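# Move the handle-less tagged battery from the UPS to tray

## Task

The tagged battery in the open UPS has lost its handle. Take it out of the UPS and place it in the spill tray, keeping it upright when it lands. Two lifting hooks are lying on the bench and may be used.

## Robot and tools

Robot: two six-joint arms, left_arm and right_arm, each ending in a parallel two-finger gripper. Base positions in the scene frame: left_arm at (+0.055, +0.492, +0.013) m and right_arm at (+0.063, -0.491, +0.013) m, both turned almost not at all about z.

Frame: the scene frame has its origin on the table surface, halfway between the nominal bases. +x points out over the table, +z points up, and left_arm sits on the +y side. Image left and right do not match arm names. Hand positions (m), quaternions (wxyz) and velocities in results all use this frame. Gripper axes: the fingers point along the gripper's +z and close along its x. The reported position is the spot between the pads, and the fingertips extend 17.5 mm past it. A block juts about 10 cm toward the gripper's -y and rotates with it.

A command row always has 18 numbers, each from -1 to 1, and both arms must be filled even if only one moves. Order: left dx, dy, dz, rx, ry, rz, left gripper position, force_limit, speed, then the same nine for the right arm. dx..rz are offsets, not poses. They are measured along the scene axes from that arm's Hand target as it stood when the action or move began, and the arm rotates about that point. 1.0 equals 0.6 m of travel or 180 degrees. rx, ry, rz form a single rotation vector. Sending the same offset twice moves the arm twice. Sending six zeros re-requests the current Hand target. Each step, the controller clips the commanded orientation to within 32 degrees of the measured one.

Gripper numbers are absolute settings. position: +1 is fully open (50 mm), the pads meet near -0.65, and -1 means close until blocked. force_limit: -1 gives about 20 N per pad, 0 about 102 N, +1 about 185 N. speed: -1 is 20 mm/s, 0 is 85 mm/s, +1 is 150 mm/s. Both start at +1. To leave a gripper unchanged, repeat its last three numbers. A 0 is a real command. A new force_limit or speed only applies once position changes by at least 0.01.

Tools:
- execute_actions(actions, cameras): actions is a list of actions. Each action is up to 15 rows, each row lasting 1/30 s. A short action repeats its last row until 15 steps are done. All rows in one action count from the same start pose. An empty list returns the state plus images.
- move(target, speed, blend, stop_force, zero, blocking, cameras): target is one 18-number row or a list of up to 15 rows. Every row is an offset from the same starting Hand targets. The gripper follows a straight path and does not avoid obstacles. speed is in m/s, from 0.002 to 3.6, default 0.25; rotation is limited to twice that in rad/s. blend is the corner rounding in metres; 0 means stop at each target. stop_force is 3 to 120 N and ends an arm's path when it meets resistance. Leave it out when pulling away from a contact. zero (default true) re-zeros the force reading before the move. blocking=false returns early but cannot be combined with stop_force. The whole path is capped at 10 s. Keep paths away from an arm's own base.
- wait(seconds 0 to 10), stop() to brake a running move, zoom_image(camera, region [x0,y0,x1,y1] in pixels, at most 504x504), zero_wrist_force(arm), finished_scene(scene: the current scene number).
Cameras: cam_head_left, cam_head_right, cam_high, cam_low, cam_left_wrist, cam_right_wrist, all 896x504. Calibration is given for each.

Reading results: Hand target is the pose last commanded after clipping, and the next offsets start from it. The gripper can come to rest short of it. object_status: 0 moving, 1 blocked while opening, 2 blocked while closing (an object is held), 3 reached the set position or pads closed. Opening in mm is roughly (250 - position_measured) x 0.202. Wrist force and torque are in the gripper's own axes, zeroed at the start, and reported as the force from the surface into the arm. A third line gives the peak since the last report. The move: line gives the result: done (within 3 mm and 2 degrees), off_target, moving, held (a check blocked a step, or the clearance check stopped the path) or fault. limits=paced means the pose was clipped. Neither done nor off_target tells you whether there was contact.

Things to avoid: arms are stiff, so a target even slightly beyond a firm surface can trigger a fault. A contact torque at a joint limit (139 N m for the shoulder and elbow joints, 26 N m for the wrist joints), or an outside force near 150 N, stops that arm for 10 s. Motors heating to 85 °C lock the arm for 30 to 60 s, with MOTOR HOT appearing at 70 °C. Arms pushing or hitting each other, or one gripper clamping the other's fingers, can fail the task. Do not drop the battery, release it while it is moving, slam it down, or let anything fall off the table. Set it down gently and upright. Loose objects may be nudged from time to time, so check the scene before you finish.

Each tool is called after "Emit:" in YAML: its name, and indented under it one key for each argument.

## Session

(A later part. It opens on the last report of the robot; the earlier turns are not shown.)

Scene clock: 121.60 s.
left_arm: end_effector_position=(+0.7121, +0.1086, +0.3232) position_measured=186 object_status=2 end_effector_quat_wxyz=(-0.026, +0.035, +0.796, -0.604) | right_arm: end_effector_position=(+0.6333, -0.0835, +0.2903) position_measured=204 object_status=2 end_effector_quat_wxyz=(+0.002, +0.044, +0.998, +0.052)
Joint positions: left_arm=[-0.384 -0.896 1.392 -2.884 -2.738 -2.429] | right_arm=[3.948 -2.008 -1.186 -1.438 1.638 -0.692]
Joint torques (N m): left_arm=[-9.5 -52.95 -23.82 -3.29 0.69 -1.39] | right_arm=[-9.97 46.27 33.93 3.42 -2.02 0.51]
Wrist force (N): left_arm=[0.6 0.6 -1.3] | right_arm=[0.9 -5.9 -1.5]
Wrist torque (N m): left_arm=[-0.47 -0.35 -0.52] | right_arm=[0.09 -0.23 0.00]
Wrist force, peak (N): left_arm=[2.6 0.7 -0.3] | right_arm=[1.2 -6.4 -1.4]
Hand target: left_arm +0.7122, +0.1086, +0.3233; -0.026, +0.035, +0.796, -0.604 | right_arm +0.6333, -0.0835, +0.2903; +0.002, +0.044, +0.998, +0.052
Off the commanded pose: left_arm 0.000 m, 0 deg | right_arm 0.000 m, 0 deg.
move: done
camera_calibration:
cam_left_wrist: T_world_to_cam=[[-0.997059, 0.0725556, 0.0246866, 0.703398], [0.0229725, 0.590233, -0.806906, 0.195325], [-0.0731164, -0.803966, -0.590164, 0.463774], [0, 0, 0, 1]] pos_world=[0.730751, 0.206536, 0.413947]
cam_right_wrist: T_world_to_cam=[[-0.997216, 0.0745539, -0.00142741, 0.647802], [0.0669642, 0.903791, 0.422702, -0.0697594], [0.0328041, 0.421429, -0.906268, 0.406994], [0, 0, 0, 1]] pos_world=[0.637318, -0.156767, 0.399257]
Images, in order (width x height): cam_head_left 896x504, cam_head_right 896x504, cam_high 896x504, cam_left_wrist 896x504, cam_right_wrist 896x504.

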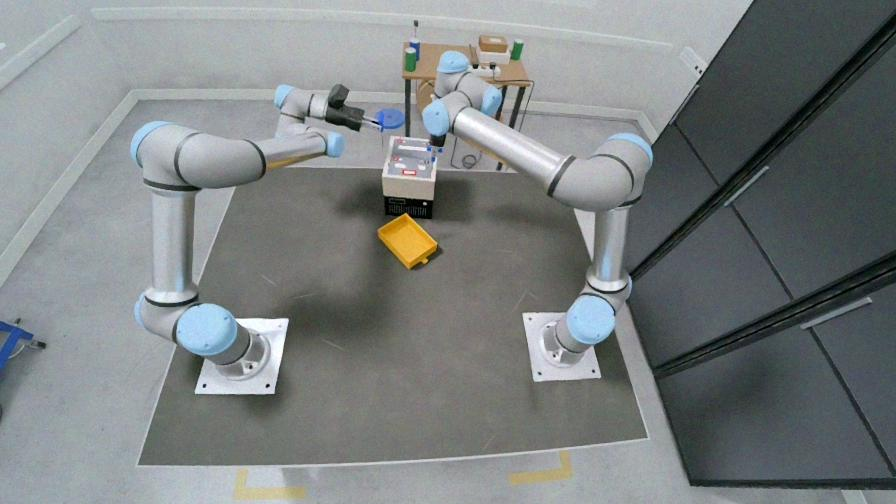

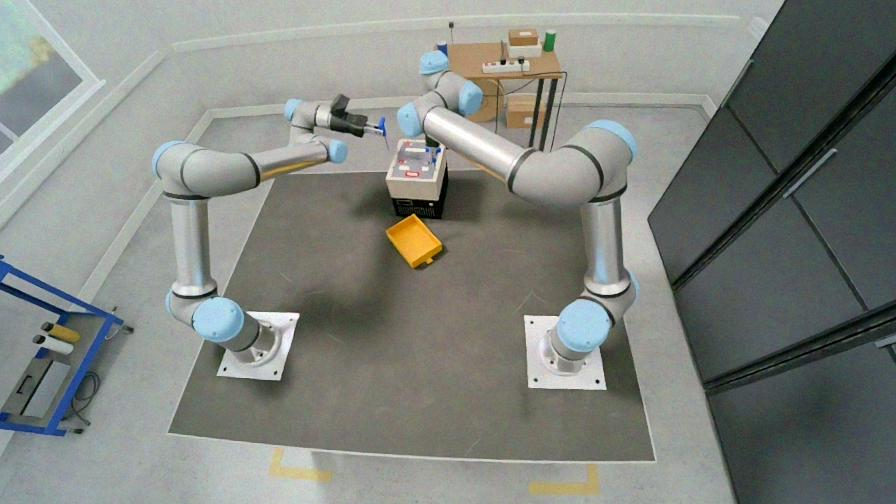

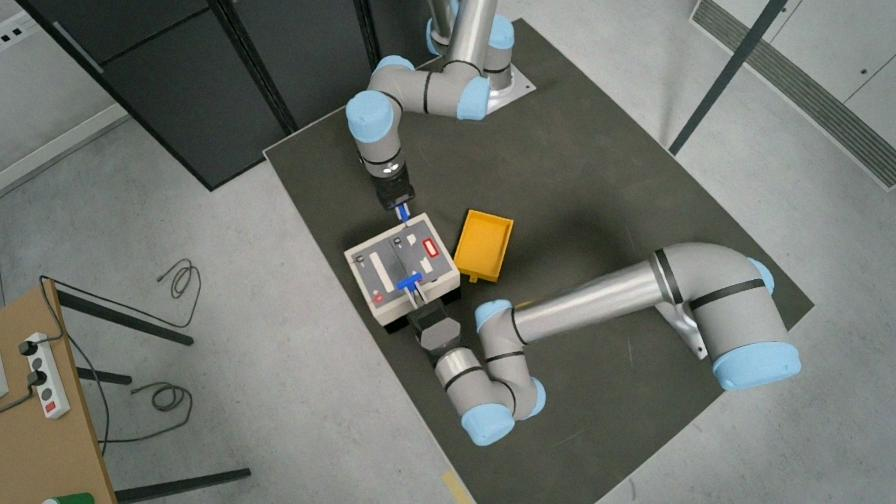

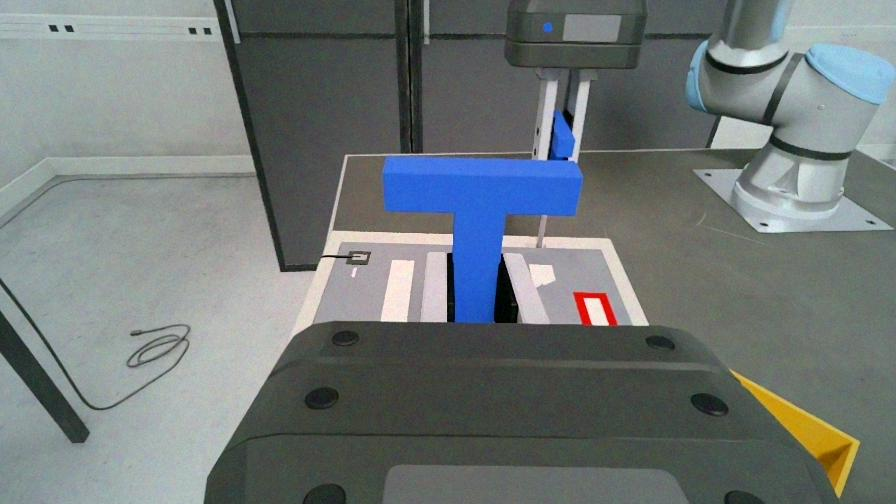

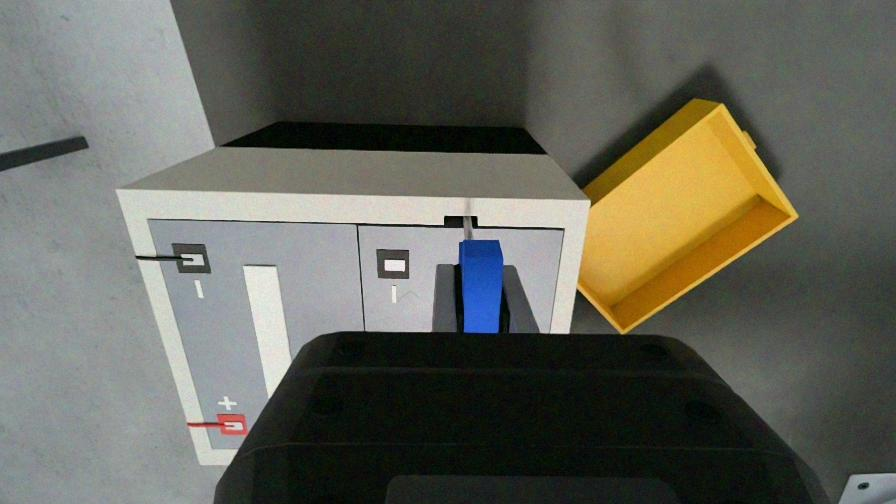

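Emit:
move:
  target: [-0.1078,-0.0355,-0.027,0,0,0,-1,-0.5,-0.5,0,0,0,0,0,0,-1,0,-0.8]
  speed: 0.15
  cameras: ["cam_right_wrist","cam_head_left","cam_head_right","cam_high","cam_low"]

Emit:
zoom_image:
  camera: "cam_head_left"
  region: [374, 136, 404, 176]

Emit:
zoom_image:
  camera: "cam_head_right"
  region: [380, 140, 410, 180]

Emit:
zoom_image:
  camera: "cam_low"
  region: [430, 180, 560, 280]

Emit:
zoom_image:
  camera: "cam_high"
  region: [420, 260, 450, 300]

Scene clock: 126.43 s.
left_arm: end_effector_position=(+0.6475, +0.0872, +0.3071) position_measured=186 object_status=2 end_effector_quat_wxyz=(-0.026, +0.035, +0.796, -0.604) | right_arm: end_effector_position=(+0.6333, -0.0835, +0.2903) position_measured=204 object_status=2 end_effector_quat_wxyz=(+0.002, +0.044, +0.998, +0.052)
Joint positions: left_arm=[-0.455 -0.971 1.593 -3.11 -2.684 -2.539] | right_arm=[3.948 -2.008 -1.186 -1.438 1.638 -0.692]
Joint torques (N m): left_arm=[7.42 -41.19 -16.31 -2.92 -3.74 0.96] | right_arm=[-8.91 45.72 34.28 3.39 -1.87 0.65]
Wrist force (N): left_arm=[0.5 0.4 -1.3] | right_arm=[1.2 -6.0 -1.6]
Wrist torque (N m): left_arm=[-0.48 -0.35 -0.66] | right_arm=[0.06 -0.27 0.00]
Wrist force, peak (N): left_arm=[2.6 0.7 -0.3] | right_arm=[0.9 -6.3 -1.7]
Hand target: left_arm +0.6475, +0.0873, +0.3071; -0.026, +0.035, +0.796, -0.604 | right_arm +0.6333, -0.0835, +0.2903; +0.002, +0.044, +0.998, +0.052
Off the commanded pose: left_arm 0.000 m, 0 deg | right_arm 0.000 m, 0 deg.
move: done
camera_calibration:
cam_right_wrist: T_world_to_cam=[[-0.997216, 0.0745539, -0.00142741, 0.647802], [0.0669642, 0.903791, 0.422702, -0.0697594], [0.0328041, 0.421429, -0.906268, 0.406994], [0, 0, 0, 1]] pos_world=[0.637318, -0.156767, 0.399257]
Images, in order (width x height): cam_head_left 896x504, cam_head_right 896x504, cam_high 896x504, cam_low 896x504, cam_right_wrist 896x504.

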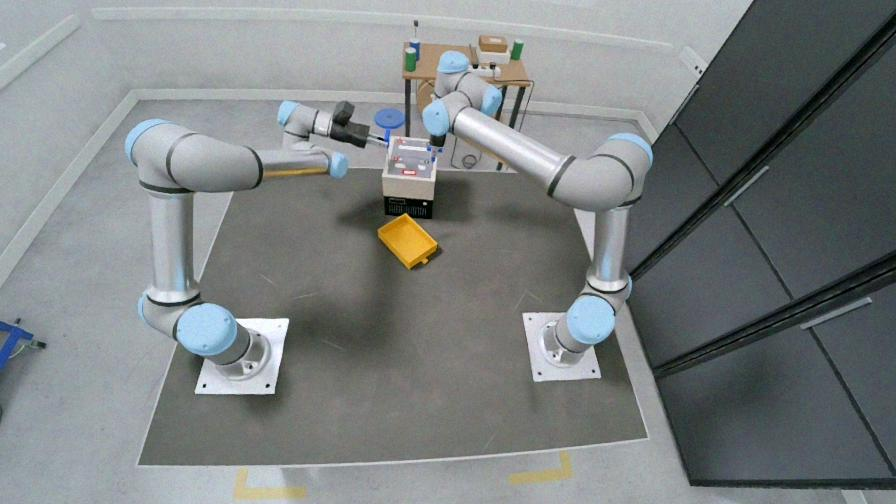

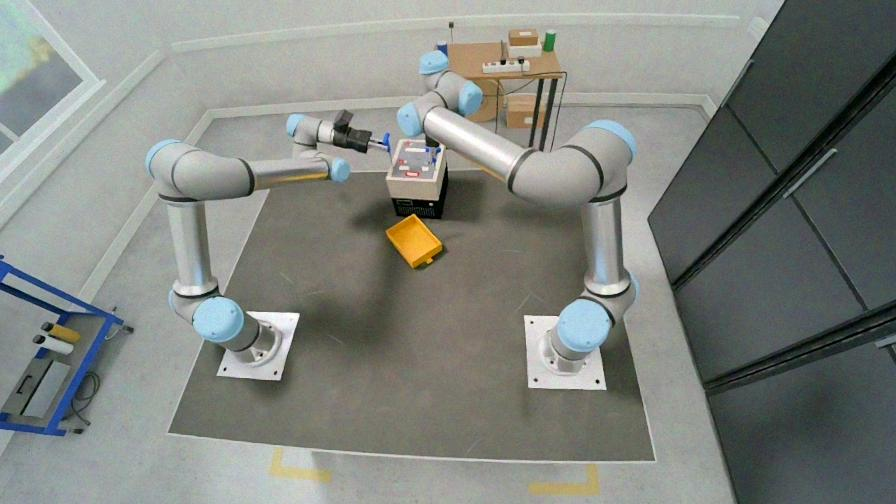

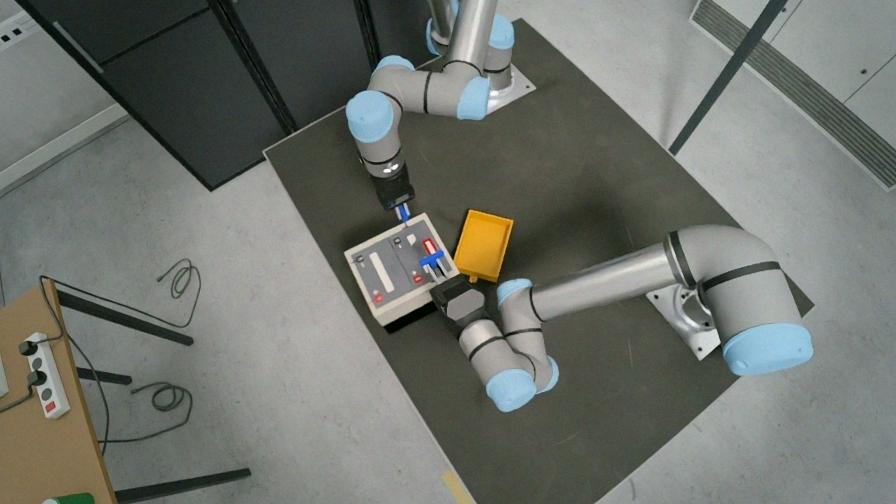

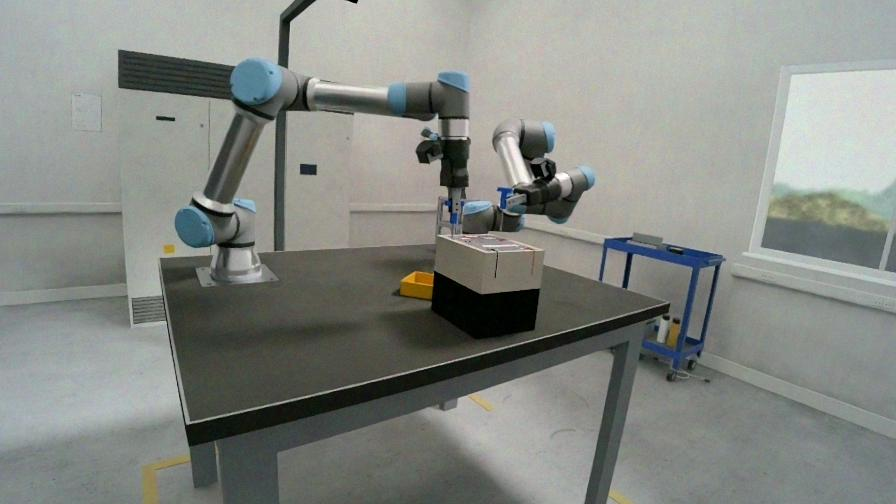

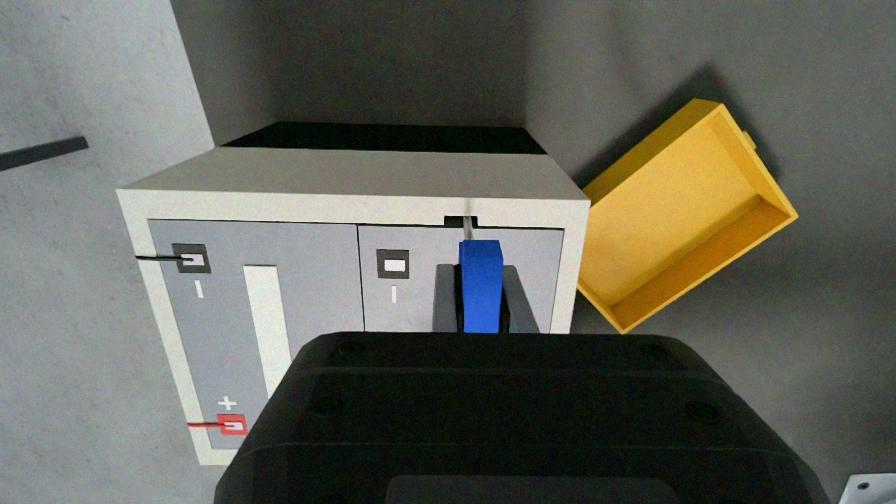

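Scaled by 12.600.

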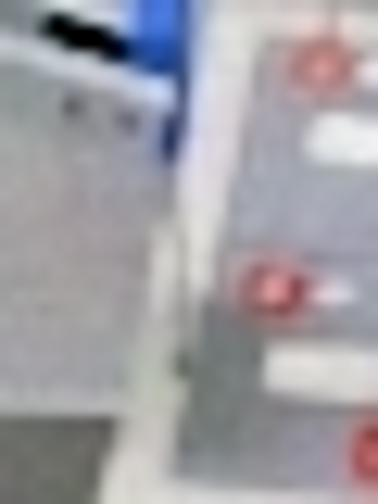

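Scaled by 12.600.

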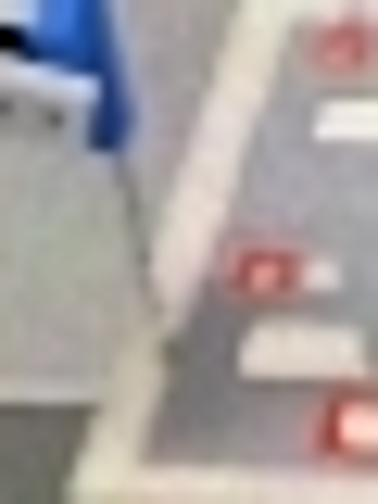

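Scaled by 3.877.

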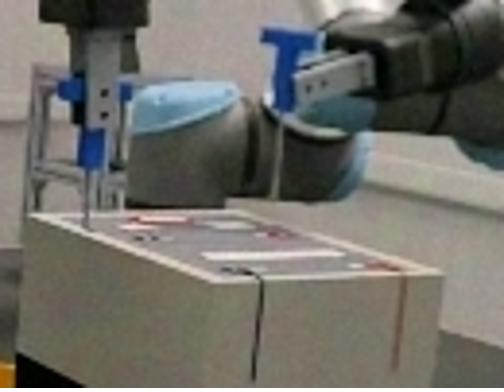

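Scaled by 12.600.

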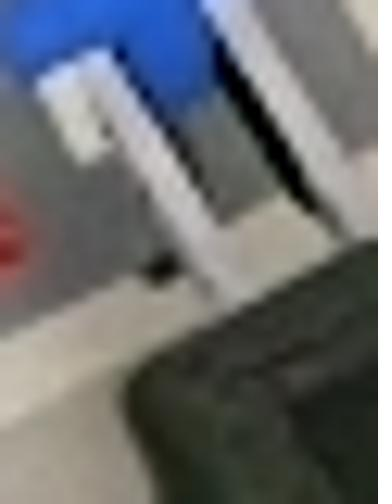

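Emit:
move:
  target: [0.01,0.0,-0.034,0,0,0,-1,-0.5,-0.5,0,0,0,0,0,0,-1,0,-0.8]
  speed: 0.03
  stop_force: 3.5

Emit:
move:
  target: [0.0,0.005,0.01,0,0,0,-1,-0.5,-0.5,0,0,0,0,0,0,-1,0,-0.8]
  speed: 0.03

Emit:
move:
  target: [0,0,-0.017,0,0,0,-1,-0.5,-0.5,0,0,0,0,0,0,-1,0,-0.8]
  speed: 0.02
  stop_force: 3.5

Emit:
move:
  target: [-0.012,0.0,0.01,0,0,0,-1,-0.5,-0.5,0,0,0,0,0,0,-1,0,-0.8]
  speed: 0.03

Emit:
move:
  target: [0,0,-0.017,0,0,0,-1,-0.5,-0.5,0,0,0,0,0,0,-1,0,-0.8]
  speed: 0.02
  stop_force: 3.5
  cameras: ["cam_head_right","cam_head_left"]

Emit:
zoom_image:
  camera: "cam_head_left"
  region: [374, 136, 404, 176]

Emit:
zoom_image:
  camera: "cam_head_right"
  region: [380, 140, 410, 180]

Scene clock: 130.90 s.
left_arm: end_effector_position=(+0.6520, +0.0873, +0.2916) position_measured=186 object_status=2 end_effector_quat_wxyz=(-0.026, +0.035, +0.796, -0.604) | right_arm: end_effector_position=(+0.6333, -0.0835, +0.2903) position_measured=204 object_status=2 end_effector_quat_wxyz=(+0.002, +0.044, +0.998, +0.052)
Joint positions: left_arm=[-0.452 -0.942 1.59 -3.131 -2.686 -2.534] | right_arm=[3.948 -2.008 -1.186 -1.438 1.638 -0.692]
Joint torques (N m): left_arm=[-11.16 -55.39 -8.13 -5.17 -2.44 -1.75] | right_arm=[-8.01 47.17 34.42 3.58 -2.01 0.86]
Wrist force (N): left_arm=[0.4 0.8 -0.6] | right_arm=[0.8 -5.8 -1.7]
Wrist torque (N m): left_arm=[-0.41 -0.35 -0.64] | right_arm=[0.09 -0.22 0.00]
Wrist force, peak (N): left_arm=[0.4 -25.3 -9.1] | right_arm=[0.8 -6.4 -1.6]
Hand target: left_arm +0.6520, +0.0873, +0.2916; -0.026, +0.035, +0.796, -0.604 (not the last commanded pose) | right_arm +0.6333, -0.0835, +0.2903; +0.002, +0.044, +0.998, +0.052
Off the commanded pose: left_arm 0.005 m, 0 deg | right_arm 0.000 m, 0 deg.
move: contact (left_arm)

Scene clock: 131.63 s.
left_arm: end_effector_position=(+0.6520, +0.0903, +0.2977) position_measured=186 object_status=2 end_effector_quat_wxyz=(-0.026, +0.035, +0.796, -0.604) | right_arm: end_effector_position=(+0.6333, -0.0835, +0.2903) position_measured=204 object_status=2 end_effector_quat_wxyz=(+0.002, +0.044, +0.998, +0.052)
Joint positions: left_arm=[-0.448 -0.954 1.59 -3.114 -2.69 -2.528] | right_arm=[3.948 -2.008 -1.186 -1.438 1.638 -0.692]
Joint torques (N m): left_arm=[4.01 -38.24 -29.65 -4.36 -2.94 0.45] | right_arm=[-7.54 45.71 34.86 3.41 -1.86 0.55]
Wrist force (N): left_arm=[0.6 0.6 -0.7] | right_arm=[1.0 -6.2 -1.5]
Wrist torque (N m): left_arm=[-0.45 -0.36 -0.67] | right_arm=[0.03 -0.25 0.00]
Wrist force, peak (N): left_arm=[0.7 0.5 -1.1] | right_arm=[0.7 -6.3 -1.7]
Hand target: left_arm +0.6520, +0.0903, +0.2976; -0.026, +0.035, +0.796, -0.604 | right_arm +0.6333, -0.0835, +0.2903; +0.002, +0.044, +0.998, +0.052
Off the commanded pose: left_arm 0.000 m, 0 deg | right_arm 0.000 m, 0 deg.
move: done

Scene clock: 133.20 s.
left_arm: end_effector_position=(+0.6520, +0.0903, +0.2915) position_measured=186 object_status=2 end_effector_quat_wxyz=(-0.026, +0.035, +0.796, -0.604) | right_arm: end_effector_position=(+0.6333, -0.0835, +0.2903) position_measured=204 object_status=2 end_effector_quat_wxyz=(+0.002, +0.044, +0.998, +0.052)
Joint positions: left_arm=[-0.448 -0.945 1.594 -3.127 -2.69 -2.528] | right_arm=[3.948 -2.008 -1.186 -1.438 1.638 -0.692]
Joint torques (N m): left_arm=[-1.51 -55.41 -29.74 -4.72 -0.25 -0.19] | right_arm=[-7.88 44.95 33.18 3.39 -1.88 0.96]
Wrist force (N): left_arm=[1.2 -1.1 -1.0] | right_arm=[0.8 -6.0 -1.5]
Wrist torque (N m): left_arm=[-0.49 -0.36 -0.70] | right_arm=[0.07 -0.21 0.00]
Wrist force, peak (N): left_arm=[0.1 -16.7 -5.2] | right_arm=[1.0 -6.4 -1.6]
Hand target: left_arm +0.6520, +0.0903, +0.2915; -0.026, +0.035, +0.796, -0.604 (not the last commanded pose) | right_arm +0.6333, -0.0835, +0.2903; +0.002, +0.044, +0.998, +0.052
Off the commanded pose: left_arm 0.004 m, 0 deg | right_arm 0.000 m, 0 deg.
move: contact (left_arm)

Scene clock: 133.93 s.
left_arm: end_effector_position=(+0.6447, +0.0903, +0.2976) position_measured=186 object_status=2 end_effector_quat_wxyz=(-0.026, +0.035, +0.796, -0.604) | right_arm: end_effector_position=(+0.6333, -0.0835, +0.2903) position_measured=204 object_status=2 end_effector_quat_wxyz=(+0.002, +0.044, +0.998, +0.052)
Joint positions: left_arm=[-0.453 -0.965 1.612 -3.132 -2.686 -2.535] | right_arm=[3.948 -2.008 -1.186 -1.438 1.638 -0.692]
Joint torques (N m): left_arm=[-3.36 -35.73 -26.14 -4.14 -0.17 -0.13] | right_arm=[-8.96 47.47 34.18 3.6 -1.84 0.83]
Wrist force (N): left_arm=[0.6 0.2 -0.5] | right_arm=[1.0 -5.7 -1.4]
Wrist torque (N m): left_arm=[-0.51 -0.38 -0.52] | right_arm=[0.11 -0.25 0.00]
Wrist force, peak (N): left_arm=[0.7 -0.9 -1.0] | right_arm=[0.9 -6.1 -1.7]
Hand target: left_arm +0.6448, +0.0903, +0.2975; -0.026, +0.035, +0.796, -0.604 | right_arm +0.6333, -0.0835, +0.2903; +0.002, +0.044, +0.998, +0.052
Off the commanded pose: left_arm 0.000 m, 0 deg | right_arm 0.000 m, 0 deg.
move: done

Scene clock: 135.47 s.
left_arm: end_effector_position=(+0.6448, +0.0903, +0.2914) position_measured=186 object_status=2 end_effector_quat_wxyz=(-0.026, +0.035, +0.796, -0.604) | right_arm: end_effector_position=(+0.6333, -0.0835, +0.2903) position_measured=204 object_status=2 end_effector_quat_wxyz=(+0.002, +0.044, +0.998, +0.052)
Joint positions: left_arm=[-0.453 -0.956 1.616 -3.145 -2.686 -2.535] | right_arm=[3.948 -2.008 -1.186 -1.438 1.638 -0.692]
Joint torques (N m): left_arm=[-1.09 -52.02 -27.72 -4.12 1.5 0.56] | right_arm=[-7.18 46.2 35.72 3.44 -1.95 0.71]
Wrist force (N): left_arm=[1.1 -4.6 -2.2] | right_arm=[0.9 -6.0 -1.5]
Wrist torque (N m): left_arm=[-0.48 -0.39 -0.55] | right_arm=[0.06 -0.23 0.00]
Wrist force, peak (N): left_arm=[-0.5 -19.6 -6.4] | right_arm=[0.7 -6.4 -1.5]
Hand target: left_arm +0.6448, +0.0903, +0.2914; -0.026, +0.035, +0.796, -0.604 (not the last commanded pose) | right_arm +0.6333, -0.0835, +0.2903; +0.002, +0.044, +0.998, +0.052
Off the commanded pose: left_arm 0.004 m, 0 deg | right_arm 0.000 m, 0 deg.
move: contact (left_arm)
Images, in order (width x height): cam_head_left 896x504, cam_head_right 896x504.

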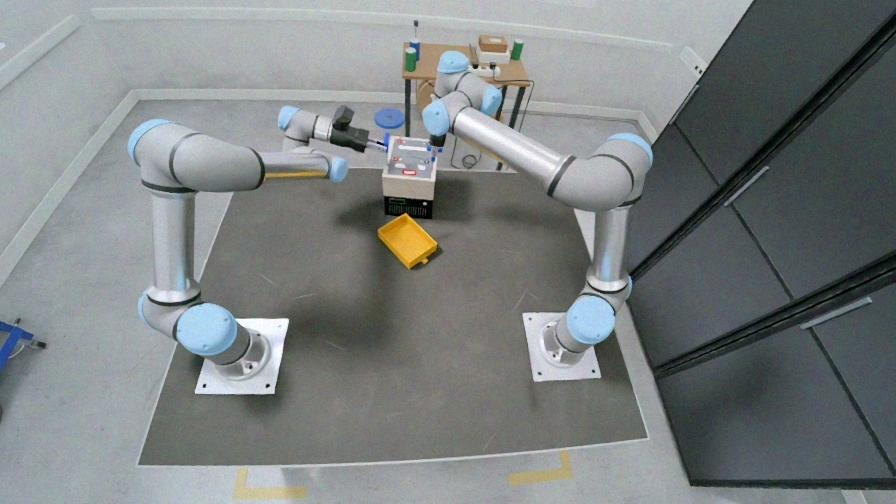

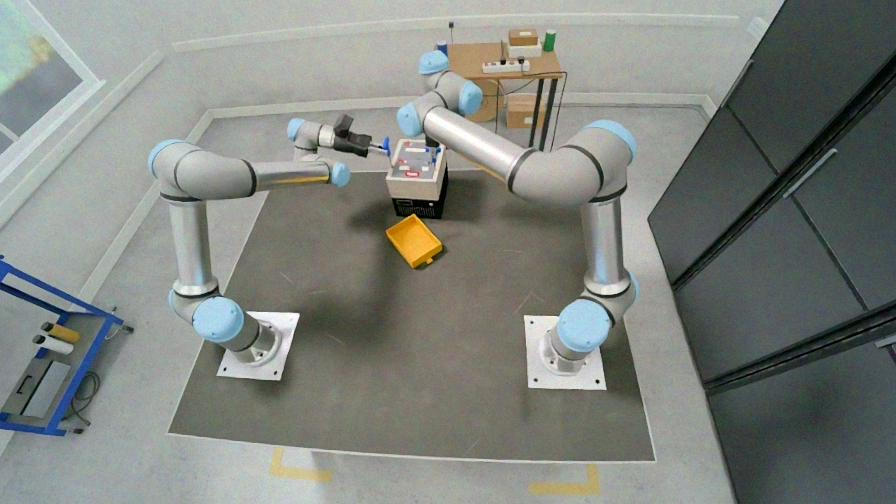

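Scaled by 12.600.

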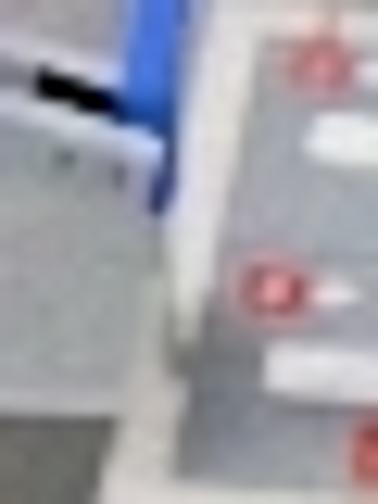

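Scaled by 12.600.

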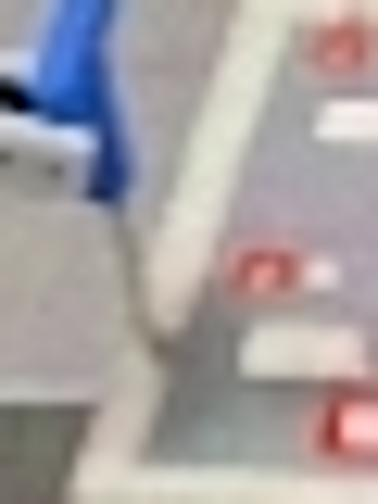

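Emit:
move:
  target: [0.0055,-0.003,0.007,0,0,0,-1,-0.5,-0.5,0,0,0,0,0,0,-1,0,-0.8]
  speed: 0.03

Emit:
move:
  target: [0,0,-0.017,0,0,0,-1,-0.5,-0.5,0,0,0,0,0,0,-1,0,-0.8]
  speed: 0.008
  stop_force: 3.5

Emit:
move:
  target: [0.0,-0.0035,0.007,0,0,0,-1,-0.5,-0.5,0,0,0,0,0,0,-1,0,-0.8]
  speed: 0.03

Emit:
move:
  target: [0,0,-0.017,0,0,0,-1,-0.5,-0.5,0,0,0,0,0,0,-1,0,-0.8]
  speed: 0.008
  stop_force: 3.5

Emit:
move:
  target: [0.0,-0.0035,0.007,0,0,0,-1,-0.5,-0.5,0,0,0,0,0,0,-1,0,-0.8]
  speed: 0.03

Emit:
move:
  target: [0,0,-0.017,0,0,0,-1,-0.5,-0.5,0,0,0,0,0,0,-1,0,-0.8]
  speed: 0.008
  stop_force: 3.5
  cameras: ["cam_high"]

Emit:
zoom_image:
  camera: "cam_high"
  region: [420, 260, 450, 300]

Scene clock: 137.87 s.
left_arm: end_effector_position=(+0.6482, +0.0884, +0.2957) position_measured=186 object_status=2 end_effector_quat_wxyz=(-0.026, +0.035, +0.796, -0.604) | right_arm: end_effector_position=(+0.6333, -0.0835, +0.2903) position_measured=204 object_status=2 end_effector_quat_wxyz=(+0.002, +0.044, +0.998, +0.052)
Joint positions: left_arm=[-0.453 -0.955 1.601 -3.13 -2.685 -2.535] | right_arm=[3.948 -2.008 -1.186 -1.438 1.638 -0.692]
Joint torques (N m): left_arm=[-11.54 -36.67 -15.5 -3.03 0.72 -1.1] | right_arm=[-8.67 46.74 34.34 3.19 -1.9 0.72]
Wrist force (N): left_arm=[0.6 -0.2 -0.8] | right_arm=[0.8 -5.9 -1.5]
Wrist torque (N m): left_arm=[-0.57 -0.37 -0.52] | right_arm=[0.08 -0.22 0.00]
Wrist force, peak (N): left_arm=[0.7 -4.8 -2.2] | right_arm=[0.6 -6.3 -1.8]
Hand target: left_arm +0.6481, +0.0885, +0.2956; -0.026, +0.035, +0.796, -0.604 | right_arm +0.6333, -0.0835, +0.2903; +0.002, +0.044, +0.998, +0.052
Off the commanded pose: left_arm 0.000 m, 0 deg | right_arm 0.000 m, 0 deg.
move: done

Scene clock: 139.50 s.
left_arm: end_effector_position=(+0.6481, +0.0885, +0.2914) position_measured=186 object_status=2 end_effector_quat_wxyz=(-0.026, +0.035, +0.796, -0.604) | right_arm: end_effector_position=(+0.6333, -0.0835, +0.2903) position_measured=204 object_status=2 end_effector_quat_wxyz=(+0.002, +0.044, +0.998, +0.052)
Joint positions: left_arm=[-0.453 -0.949 1.604 -3.139 -2.685 -2.535] | right_arm=[3.948 -2.008 -1.186 -1.438 1.638 -0.692]
Joint torques (N m): left_arm=[-10.3 -53.04 -25.29 -0.33 0.16 0.44] | right_arm=[-7.76 46.02 34.76 3.34 -1.9 0.68]
Wrist force (N): left_arm=[-0.5 -3.0 -2.0] | right_arm=[0.9 -5.7 -1.5]
Wrist torque (N m): left_arm=[-0.45 -0.39 -0.45] | right_arm=[0.12 -0.23 0.00]
Wrist force, peak (N): left_arm=[0.6 -8.6 -3.1] | right_arm=[1.0 -6.3 -1.5]
Hand target: left_arm +0.6481, +0.0885, +0.2914; -0.026, +0.035, +0.796, -0.604 (not the last commanded pose) | right_arm +0.6333, -0.0835, +0.2903; +0.002, +0.044, +0.998, +0.052
Off the commanded pose: left_arm 0.006 m, 0 deg | right_arm 0.000 m, 0 deg.
move: contact (left_arm)

Scene clock: 140.20 s.
left_arm: end_effector_position=(+0.6481, +0.0863, +0.2957) position_measured=186 object_status=2 end_effector_quat_wxyz=(-0.026, +0.035, +0.796, -0.604) | right_arm: end_effector_position=(+0.6333, -0.0835, +0.2903) position_measured=204 object_status=2 end_effector_quat_wxyz=(+0.002, +0.044, +0.998, +0.052)
Joint positions: left_arm=[-0.456 -0.954 1.598 -3.134 -2.683 -2.54] | right_arm=[3.948 -2.008 -1.186 -1.438 1.638 -0.692]
Joint torques (N m): left_arm=[-6.59 -49.88 -24.02 -1.59 0.46 -0.79] | right_arm=[-8.19 45.24 34.97 3.21 -1.83 0.78]
Wrist force (N): left_arm=[0.8 0.5 -0.8] | right_arm=[0.7 -6.1 -1.4]
Wrist torque (N m): left_arm=[-0.46 -0.40 -0.52] | right_arm=[0.04 -0.20 0.00]
Wrist force, peak (N): left_arm=[-0.5 -2.9 -1.7] | right_arm=[0.7 -6.3 -1.6]
Hand target: left_arm +0.6481, +0.0864, +0.2956; -0.026, +0.035, +0.796, -0.604 | right_arm +0.6333, -0.0835, +0.2903; +0.002, +0.044, +0.998, +0.052
Off the commanded pose: left_arm 0.000 m, 0 deg | right_arm 0.000 m, 0 deg.
move: done

Scene clock: 141.83 s.
left_arm: end_effector_position=(+0.6481, +0.0863, +0.2914) position_measured=186 object_status=2 end_effector_quat_wxyz=(-0.026, +0.035, +0.796, -0.604) | right_arm: end_effector_position=(+0.6333, -0.0835, +0.2903) position_measured=204 object_status=2 end_effector_quat_wxyz=(+0.002, +0.044, +0.998, +0.052)
Joint positions: left_arm=[-0.456 -0.948 1.601 -3.142 -2.683 -2.539] | right_arm=[3.948 -2.008 -1.186 -1.438 1.638 -0.692]
Joint torques (N m): left_arm=[3.14 -54.06 -25.62 -0.73 -1.1 0.69] | right_arm=[-7.99 47.35 34.79 3.28 -1.78 0.51]
Wrist force (N): left_arm=[-0.1 -2.1 -1.6] | right_arm=[0.9 -5.6 -1.5]
Wrist torque (N m): left_arm=[-0.45 -0.43 -0.46] | right_arm=[0.13 -0.24 -0.01]
Wrist force, peak (N): left_arm=[0.5 -8.1 -3.3] | right_arm=[0.6 -6.3 -1.6]
Hand target: left_arm +0.6481, +0.0863, +0.2914; -0.026, +0.035, +0.796, -0.604 (not the last commanded pose) | right_arm +0.6333, -0.0835, +0.2903; +0.002, +0.044, +0.998, +0.052
Off the commanded pose: left_arm 0.006 m, 0 deg | right_arm 0.000 m, 0 deg.
move: contact (left_arm)

Scene clock: 142.53 s.
left_arm: end_effector_position=(+0.6481, +0.0842, +0.2957) position_measured=186 object_status=2 end_effector_quat_wxyz=(-0.026, +0.035, +0.796, -0.604) | right_arm: end_effector_position=(+0.6333, -0.0835, +0.2903) position_measured=204 object_status=2 end_effector_quat_wxyz=(+0.002, +0.044, +0.998, +0.052)
Joint positions: left_arm=[-0.459 -0.952 1.596 -3.136 -2.681 -2.544] | right_arm=[3.948 -2.008 -1.186 -1.438 1.638 -0.692]
Joint torques (N m): left_arm=[-6.96 -49.25 -23.61 -1.78 0.37 -0.76] | right_arm=[-7.62 46.78 34.41 3.18 -1.97 0.69]
Wrist force (N): left_arm=[0.7 -0.2 -0.7] | right_arm=[0.6 -5.9 -1.4]
Wrist torque (N m): left_arm=[-0.57 -0.39 -0.52] | right_arm=[0.07 -0.19 0.00]
Wrist force, peak (N): left_arm=[-0.3 -2.4 -1.6] | right_arm=[1.0 -6.3 -1.5]
Hand target: left_arm +0.6481, +0.0842, +0.2956; -0.026, +0.035, +0.796, -0.604 | right_arm +0.6333, -0.0835, +0.2903; +0.002, +0.044, +0.998, +0.052
Off the commanded pose: left_arm 0.000 m, 0 deg | right_arm 0.000 m, 0 deg.
move: done

Scene clock: 144.17 s.
left_arm: end_effector_position=(+0.6481, +0.0842, +0.2914) position_measured=186 object_status=2 end_effector_quat_wxyz=(-0.026, +0.035, +0.796, -0.604) | right_arm: end_effector_position=(+0.6333, -0.0835, +0.2903) position_measured=204 object_status=2 end_effector_quat_wxyz=(+0.002, +0.044, +0.998, +0.052)
Joint positions: left_arm=[-0.459 -0.946 1.598 -3.145 -2.681 -2.544] | right_arm=[3.948 -2.008 -1.186 -1.438 1.638 -0.692]
Joint torques (N m): left_arm=[1.1 -54.06 -25.4 -0.58 -1 0.8] | right_arm=[-8.45 44.95 33.84 3.43 -2.01 0.56]
Wrist force (N): left_arm=[0.3 -2.6 -1.5] | right_arm=[0.8 -5.8 -1.6]
Wrist torque (N m): left_arm=[-0.48 -0.50 -0.45] | right_arm=[0.09 -0.21 0.00]
Wrist force, peak (N): left_arm=[0.7 -8.5 -3.3] | right_arm=[0.6 -6.4 -1.5]
Hand target: left_arm +0.6481, +0.0842, +0.2914; -0.026, +0.035, +0.796, -0.604 (not the last commanded pose) | right_arm +0.6333, -0.0835, +0.2903; +0.002, +0.044, +0.998, +0.052
Off the commanded pose: left_arm 0.006 m, 0 deg | right_arm 0.000 m, 0 deg.
move: contact (left_arm)
Images, in order (width x height): cam_high 896x504.

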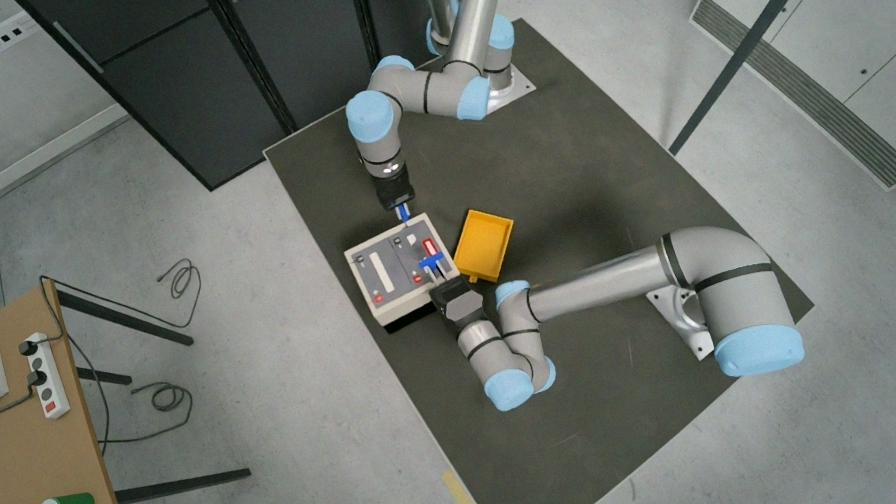

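Scaled by 12.600.

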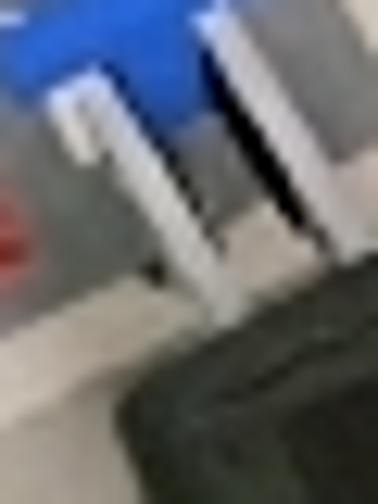

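Emit:
wait:
  seconds: 0.1
  cameras: ["cam_head_left","cam_head_right"]

Emit:
zoom_image:
  camera: "cam_head_left"
  region: [380, 150, 400, 175]

Emit:
zoom_image:
  camera: "cam_head_right"
  region: [385, 150, 405, 175]

Emit:
move:
  target: [0.1,0.02,0.06,0,0,0,-1,-0.5,-0.5,0,0,0,0,0,0,-1,0,-0.8]
  speed: 0.15
  cameras: ["cam_head_left","cam_head_right","cam_high"]

Emit:
zoom_image:
  camera: "cam_head_left"
  region: [380, 150, 400, 175]

Emit:
zoom_image:
  camera: "cam_head_right"
  region: [385, 150, 405, 175]

Emit:
zoom_image:
  camera: "cam_high"
  region: [420, 265, 445, 290]

Scene clock: 145.47 s.
left_arm: end_effector_position=(+0.6481, +0.0842, +0.2914) position_measured=186 object_status=2 end_effector_quat_wxyz=(-0.026, +0.035, +0.796, -0.604) | right_arm: end_effector_position=(+0.6333, -0.0835, +0.2903) position_measured=204 object_status=2 end_effector_quat_wxyz=(+0.002, +0.044, +0.998, +0.052)
Joint positions: left_arm=[-0.459 -0.946 1.598 -3.145 -2.681 -2.544] | right_arm=[3.948 -2.008 -1.186 -1.438 1.638 -0.692]
Joint torques (N m): left_arm=[0.67 -54.01 -25.17 -2.18 0.42 0.72] | right_arm=[-7.49 46.43 33.46 3.34 -2.05 0.78]
Wrist force (N): left_arm=[0.3 -2.5 -1.7] | right_arm=[0.8 -5.9 -1.4]
Wrist torque (N m): left_arm=[-0.48 -0.49 -0.45] | right_arm=[0.08 -0.22 -0.01]
Wrist force, peak (N): left_arm=[-0.3 -3.1 -1.6] | right_arm=[1.1 -6.3 -1.6]
Hand target: left_arm +0.6481, +0.0842, +0.2914; -0.026, +0.035, +0.796, -0.604 (not the last commanded pose) | right_arm +0.6333, -0.0835, +0.2903; +0.002, +0.044, +0.998, +0.052
Tool commands: left_gripper/position=-1.0 left_gripper/force_limit=-0.5 left_gripper/speed=-0.5 right_gripper/position=-1.0 right_gripper/force_limit=+0.0 right_gripper/speed=-0.8
Off the commanded pose: left_arm 0.006 m, 0 deg | right_arm 0.000 m, 0 deg.
wait: 0.10 s; at rest from the start
Images, in order (width x height): cam_head_left 896x504, cam_head_right 896x504.

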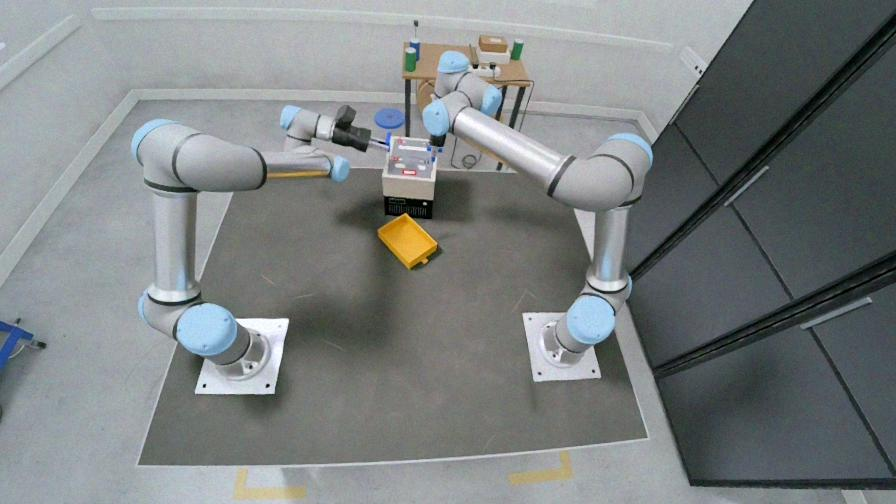

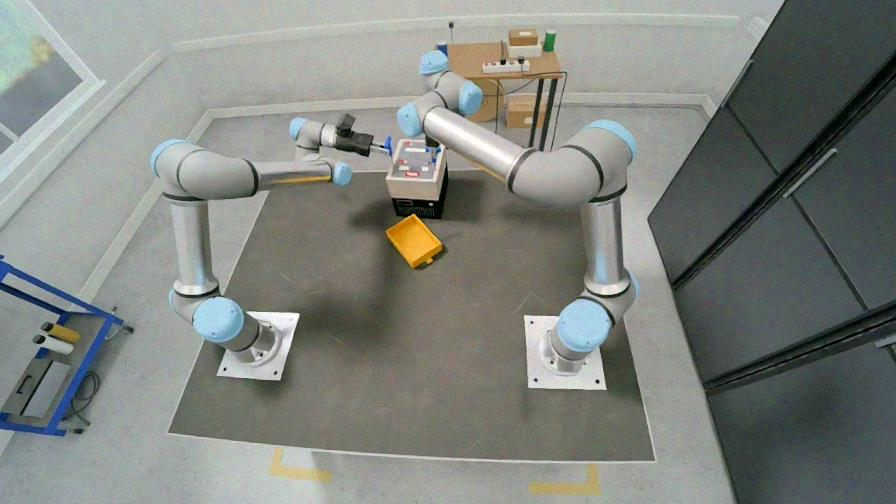

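Scaled by 20.160.

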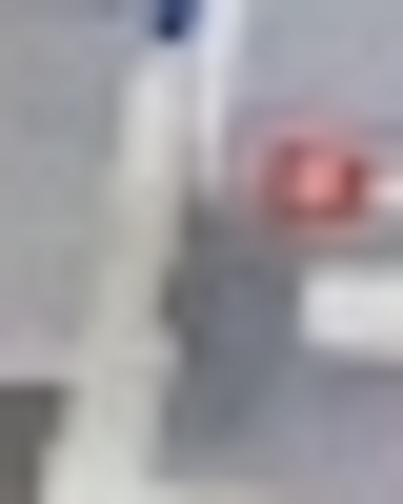

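Scaled by 20.160.

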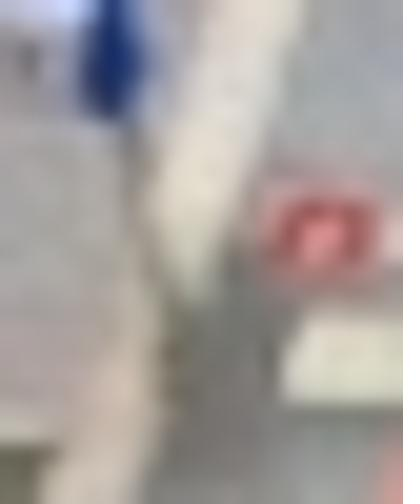

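Scene clock: 146.43 s.
left_arm: end_effector_position=(+0.7081, +0.0962, +0.3273) position_measured=186 object_status=2 end_effector_quat_wxyz=(-0.026, +0.035, +0.796, -0.604) | right_arm: end_effector_position=(+0.6333, -0.0835, +0.2903) position_measured=204 object_status=2 end_effector_quat_wxyz=(+0.002, +0.044, +0.998, +0.052)
Joint positions: left_arm=[-0.404 -0.897 1.387 -2.908 -2.724 -2.46] | right_arm=[3.948 -2.008 -1.186 -1.438 1.638 -0.692]
Joint torques (N m): left_arm=[-11.64 -59.37 -26.09 -2.2 0.74 -1.45] | right_arm=[-7.24 46 34.72 3.46 -1.73 0.72]
Wrist force (N): left_arm=[0.5 0.1 -0.4] | right_arm=[0.9 -5.7 -1.7]
Wrist torque (N m): left_arm=[-0.55 -0.33 -0.52] | right_arm=[0.11 -0.23 0.00]
Wrist force, peak (N): left_arm=[2.8 1.1 0.2] | right_arm=[0.8 -6.2 -2.0]
Hand target: left_arm +0.7081, +0.0962, +0.3274; -0.026, +0.035, +0.796, -0.604 | right_arm +0.6333, -0.0835, +0.2903; +0.002, +0.044, +0.998, +0.052
Off the commanded pose: left_arm 0.000 m, 0 deg | right_arm 0.000 m, 0 deg.
move: done
Images, in order (width x height): cam_head_left 896x504, cam_head_right 896x504, cam_high 896x504.

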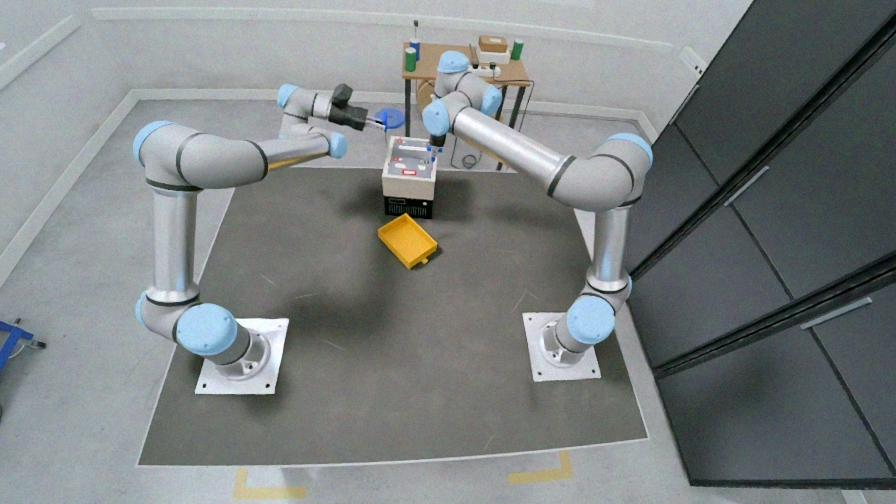

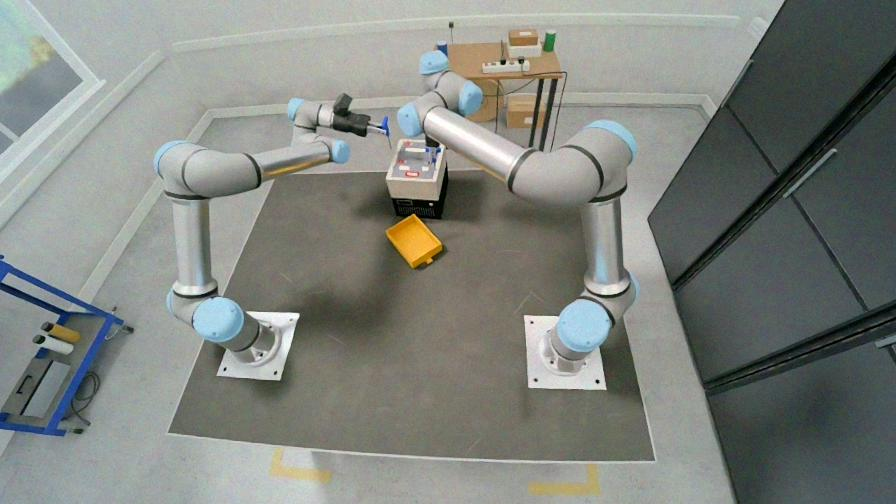

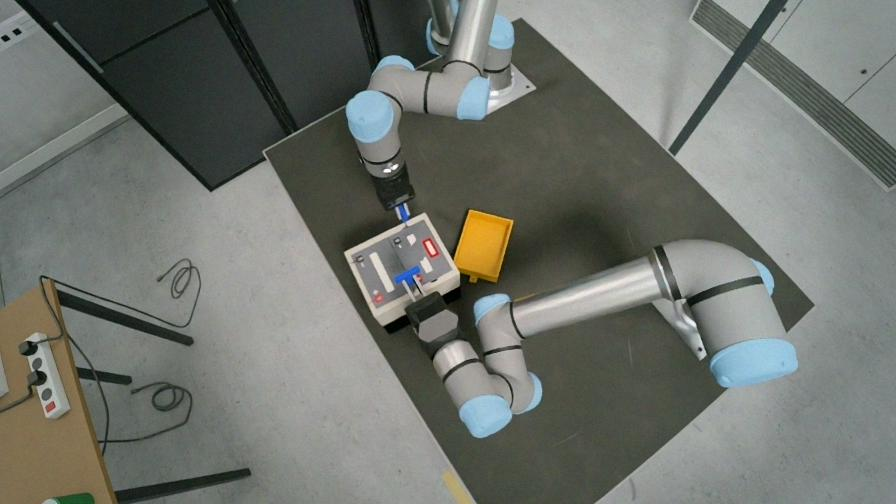

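Scaled by 20.160.

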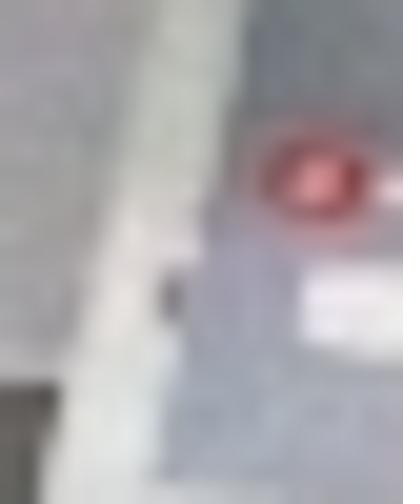

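Scaled by 20.160.

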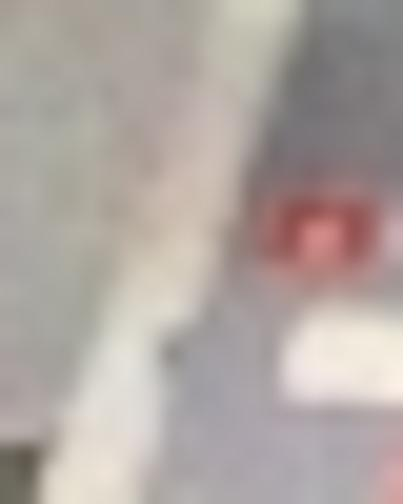

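Scaled by 20.160.

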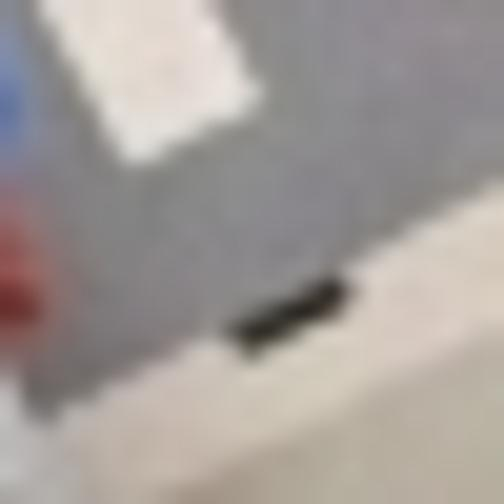

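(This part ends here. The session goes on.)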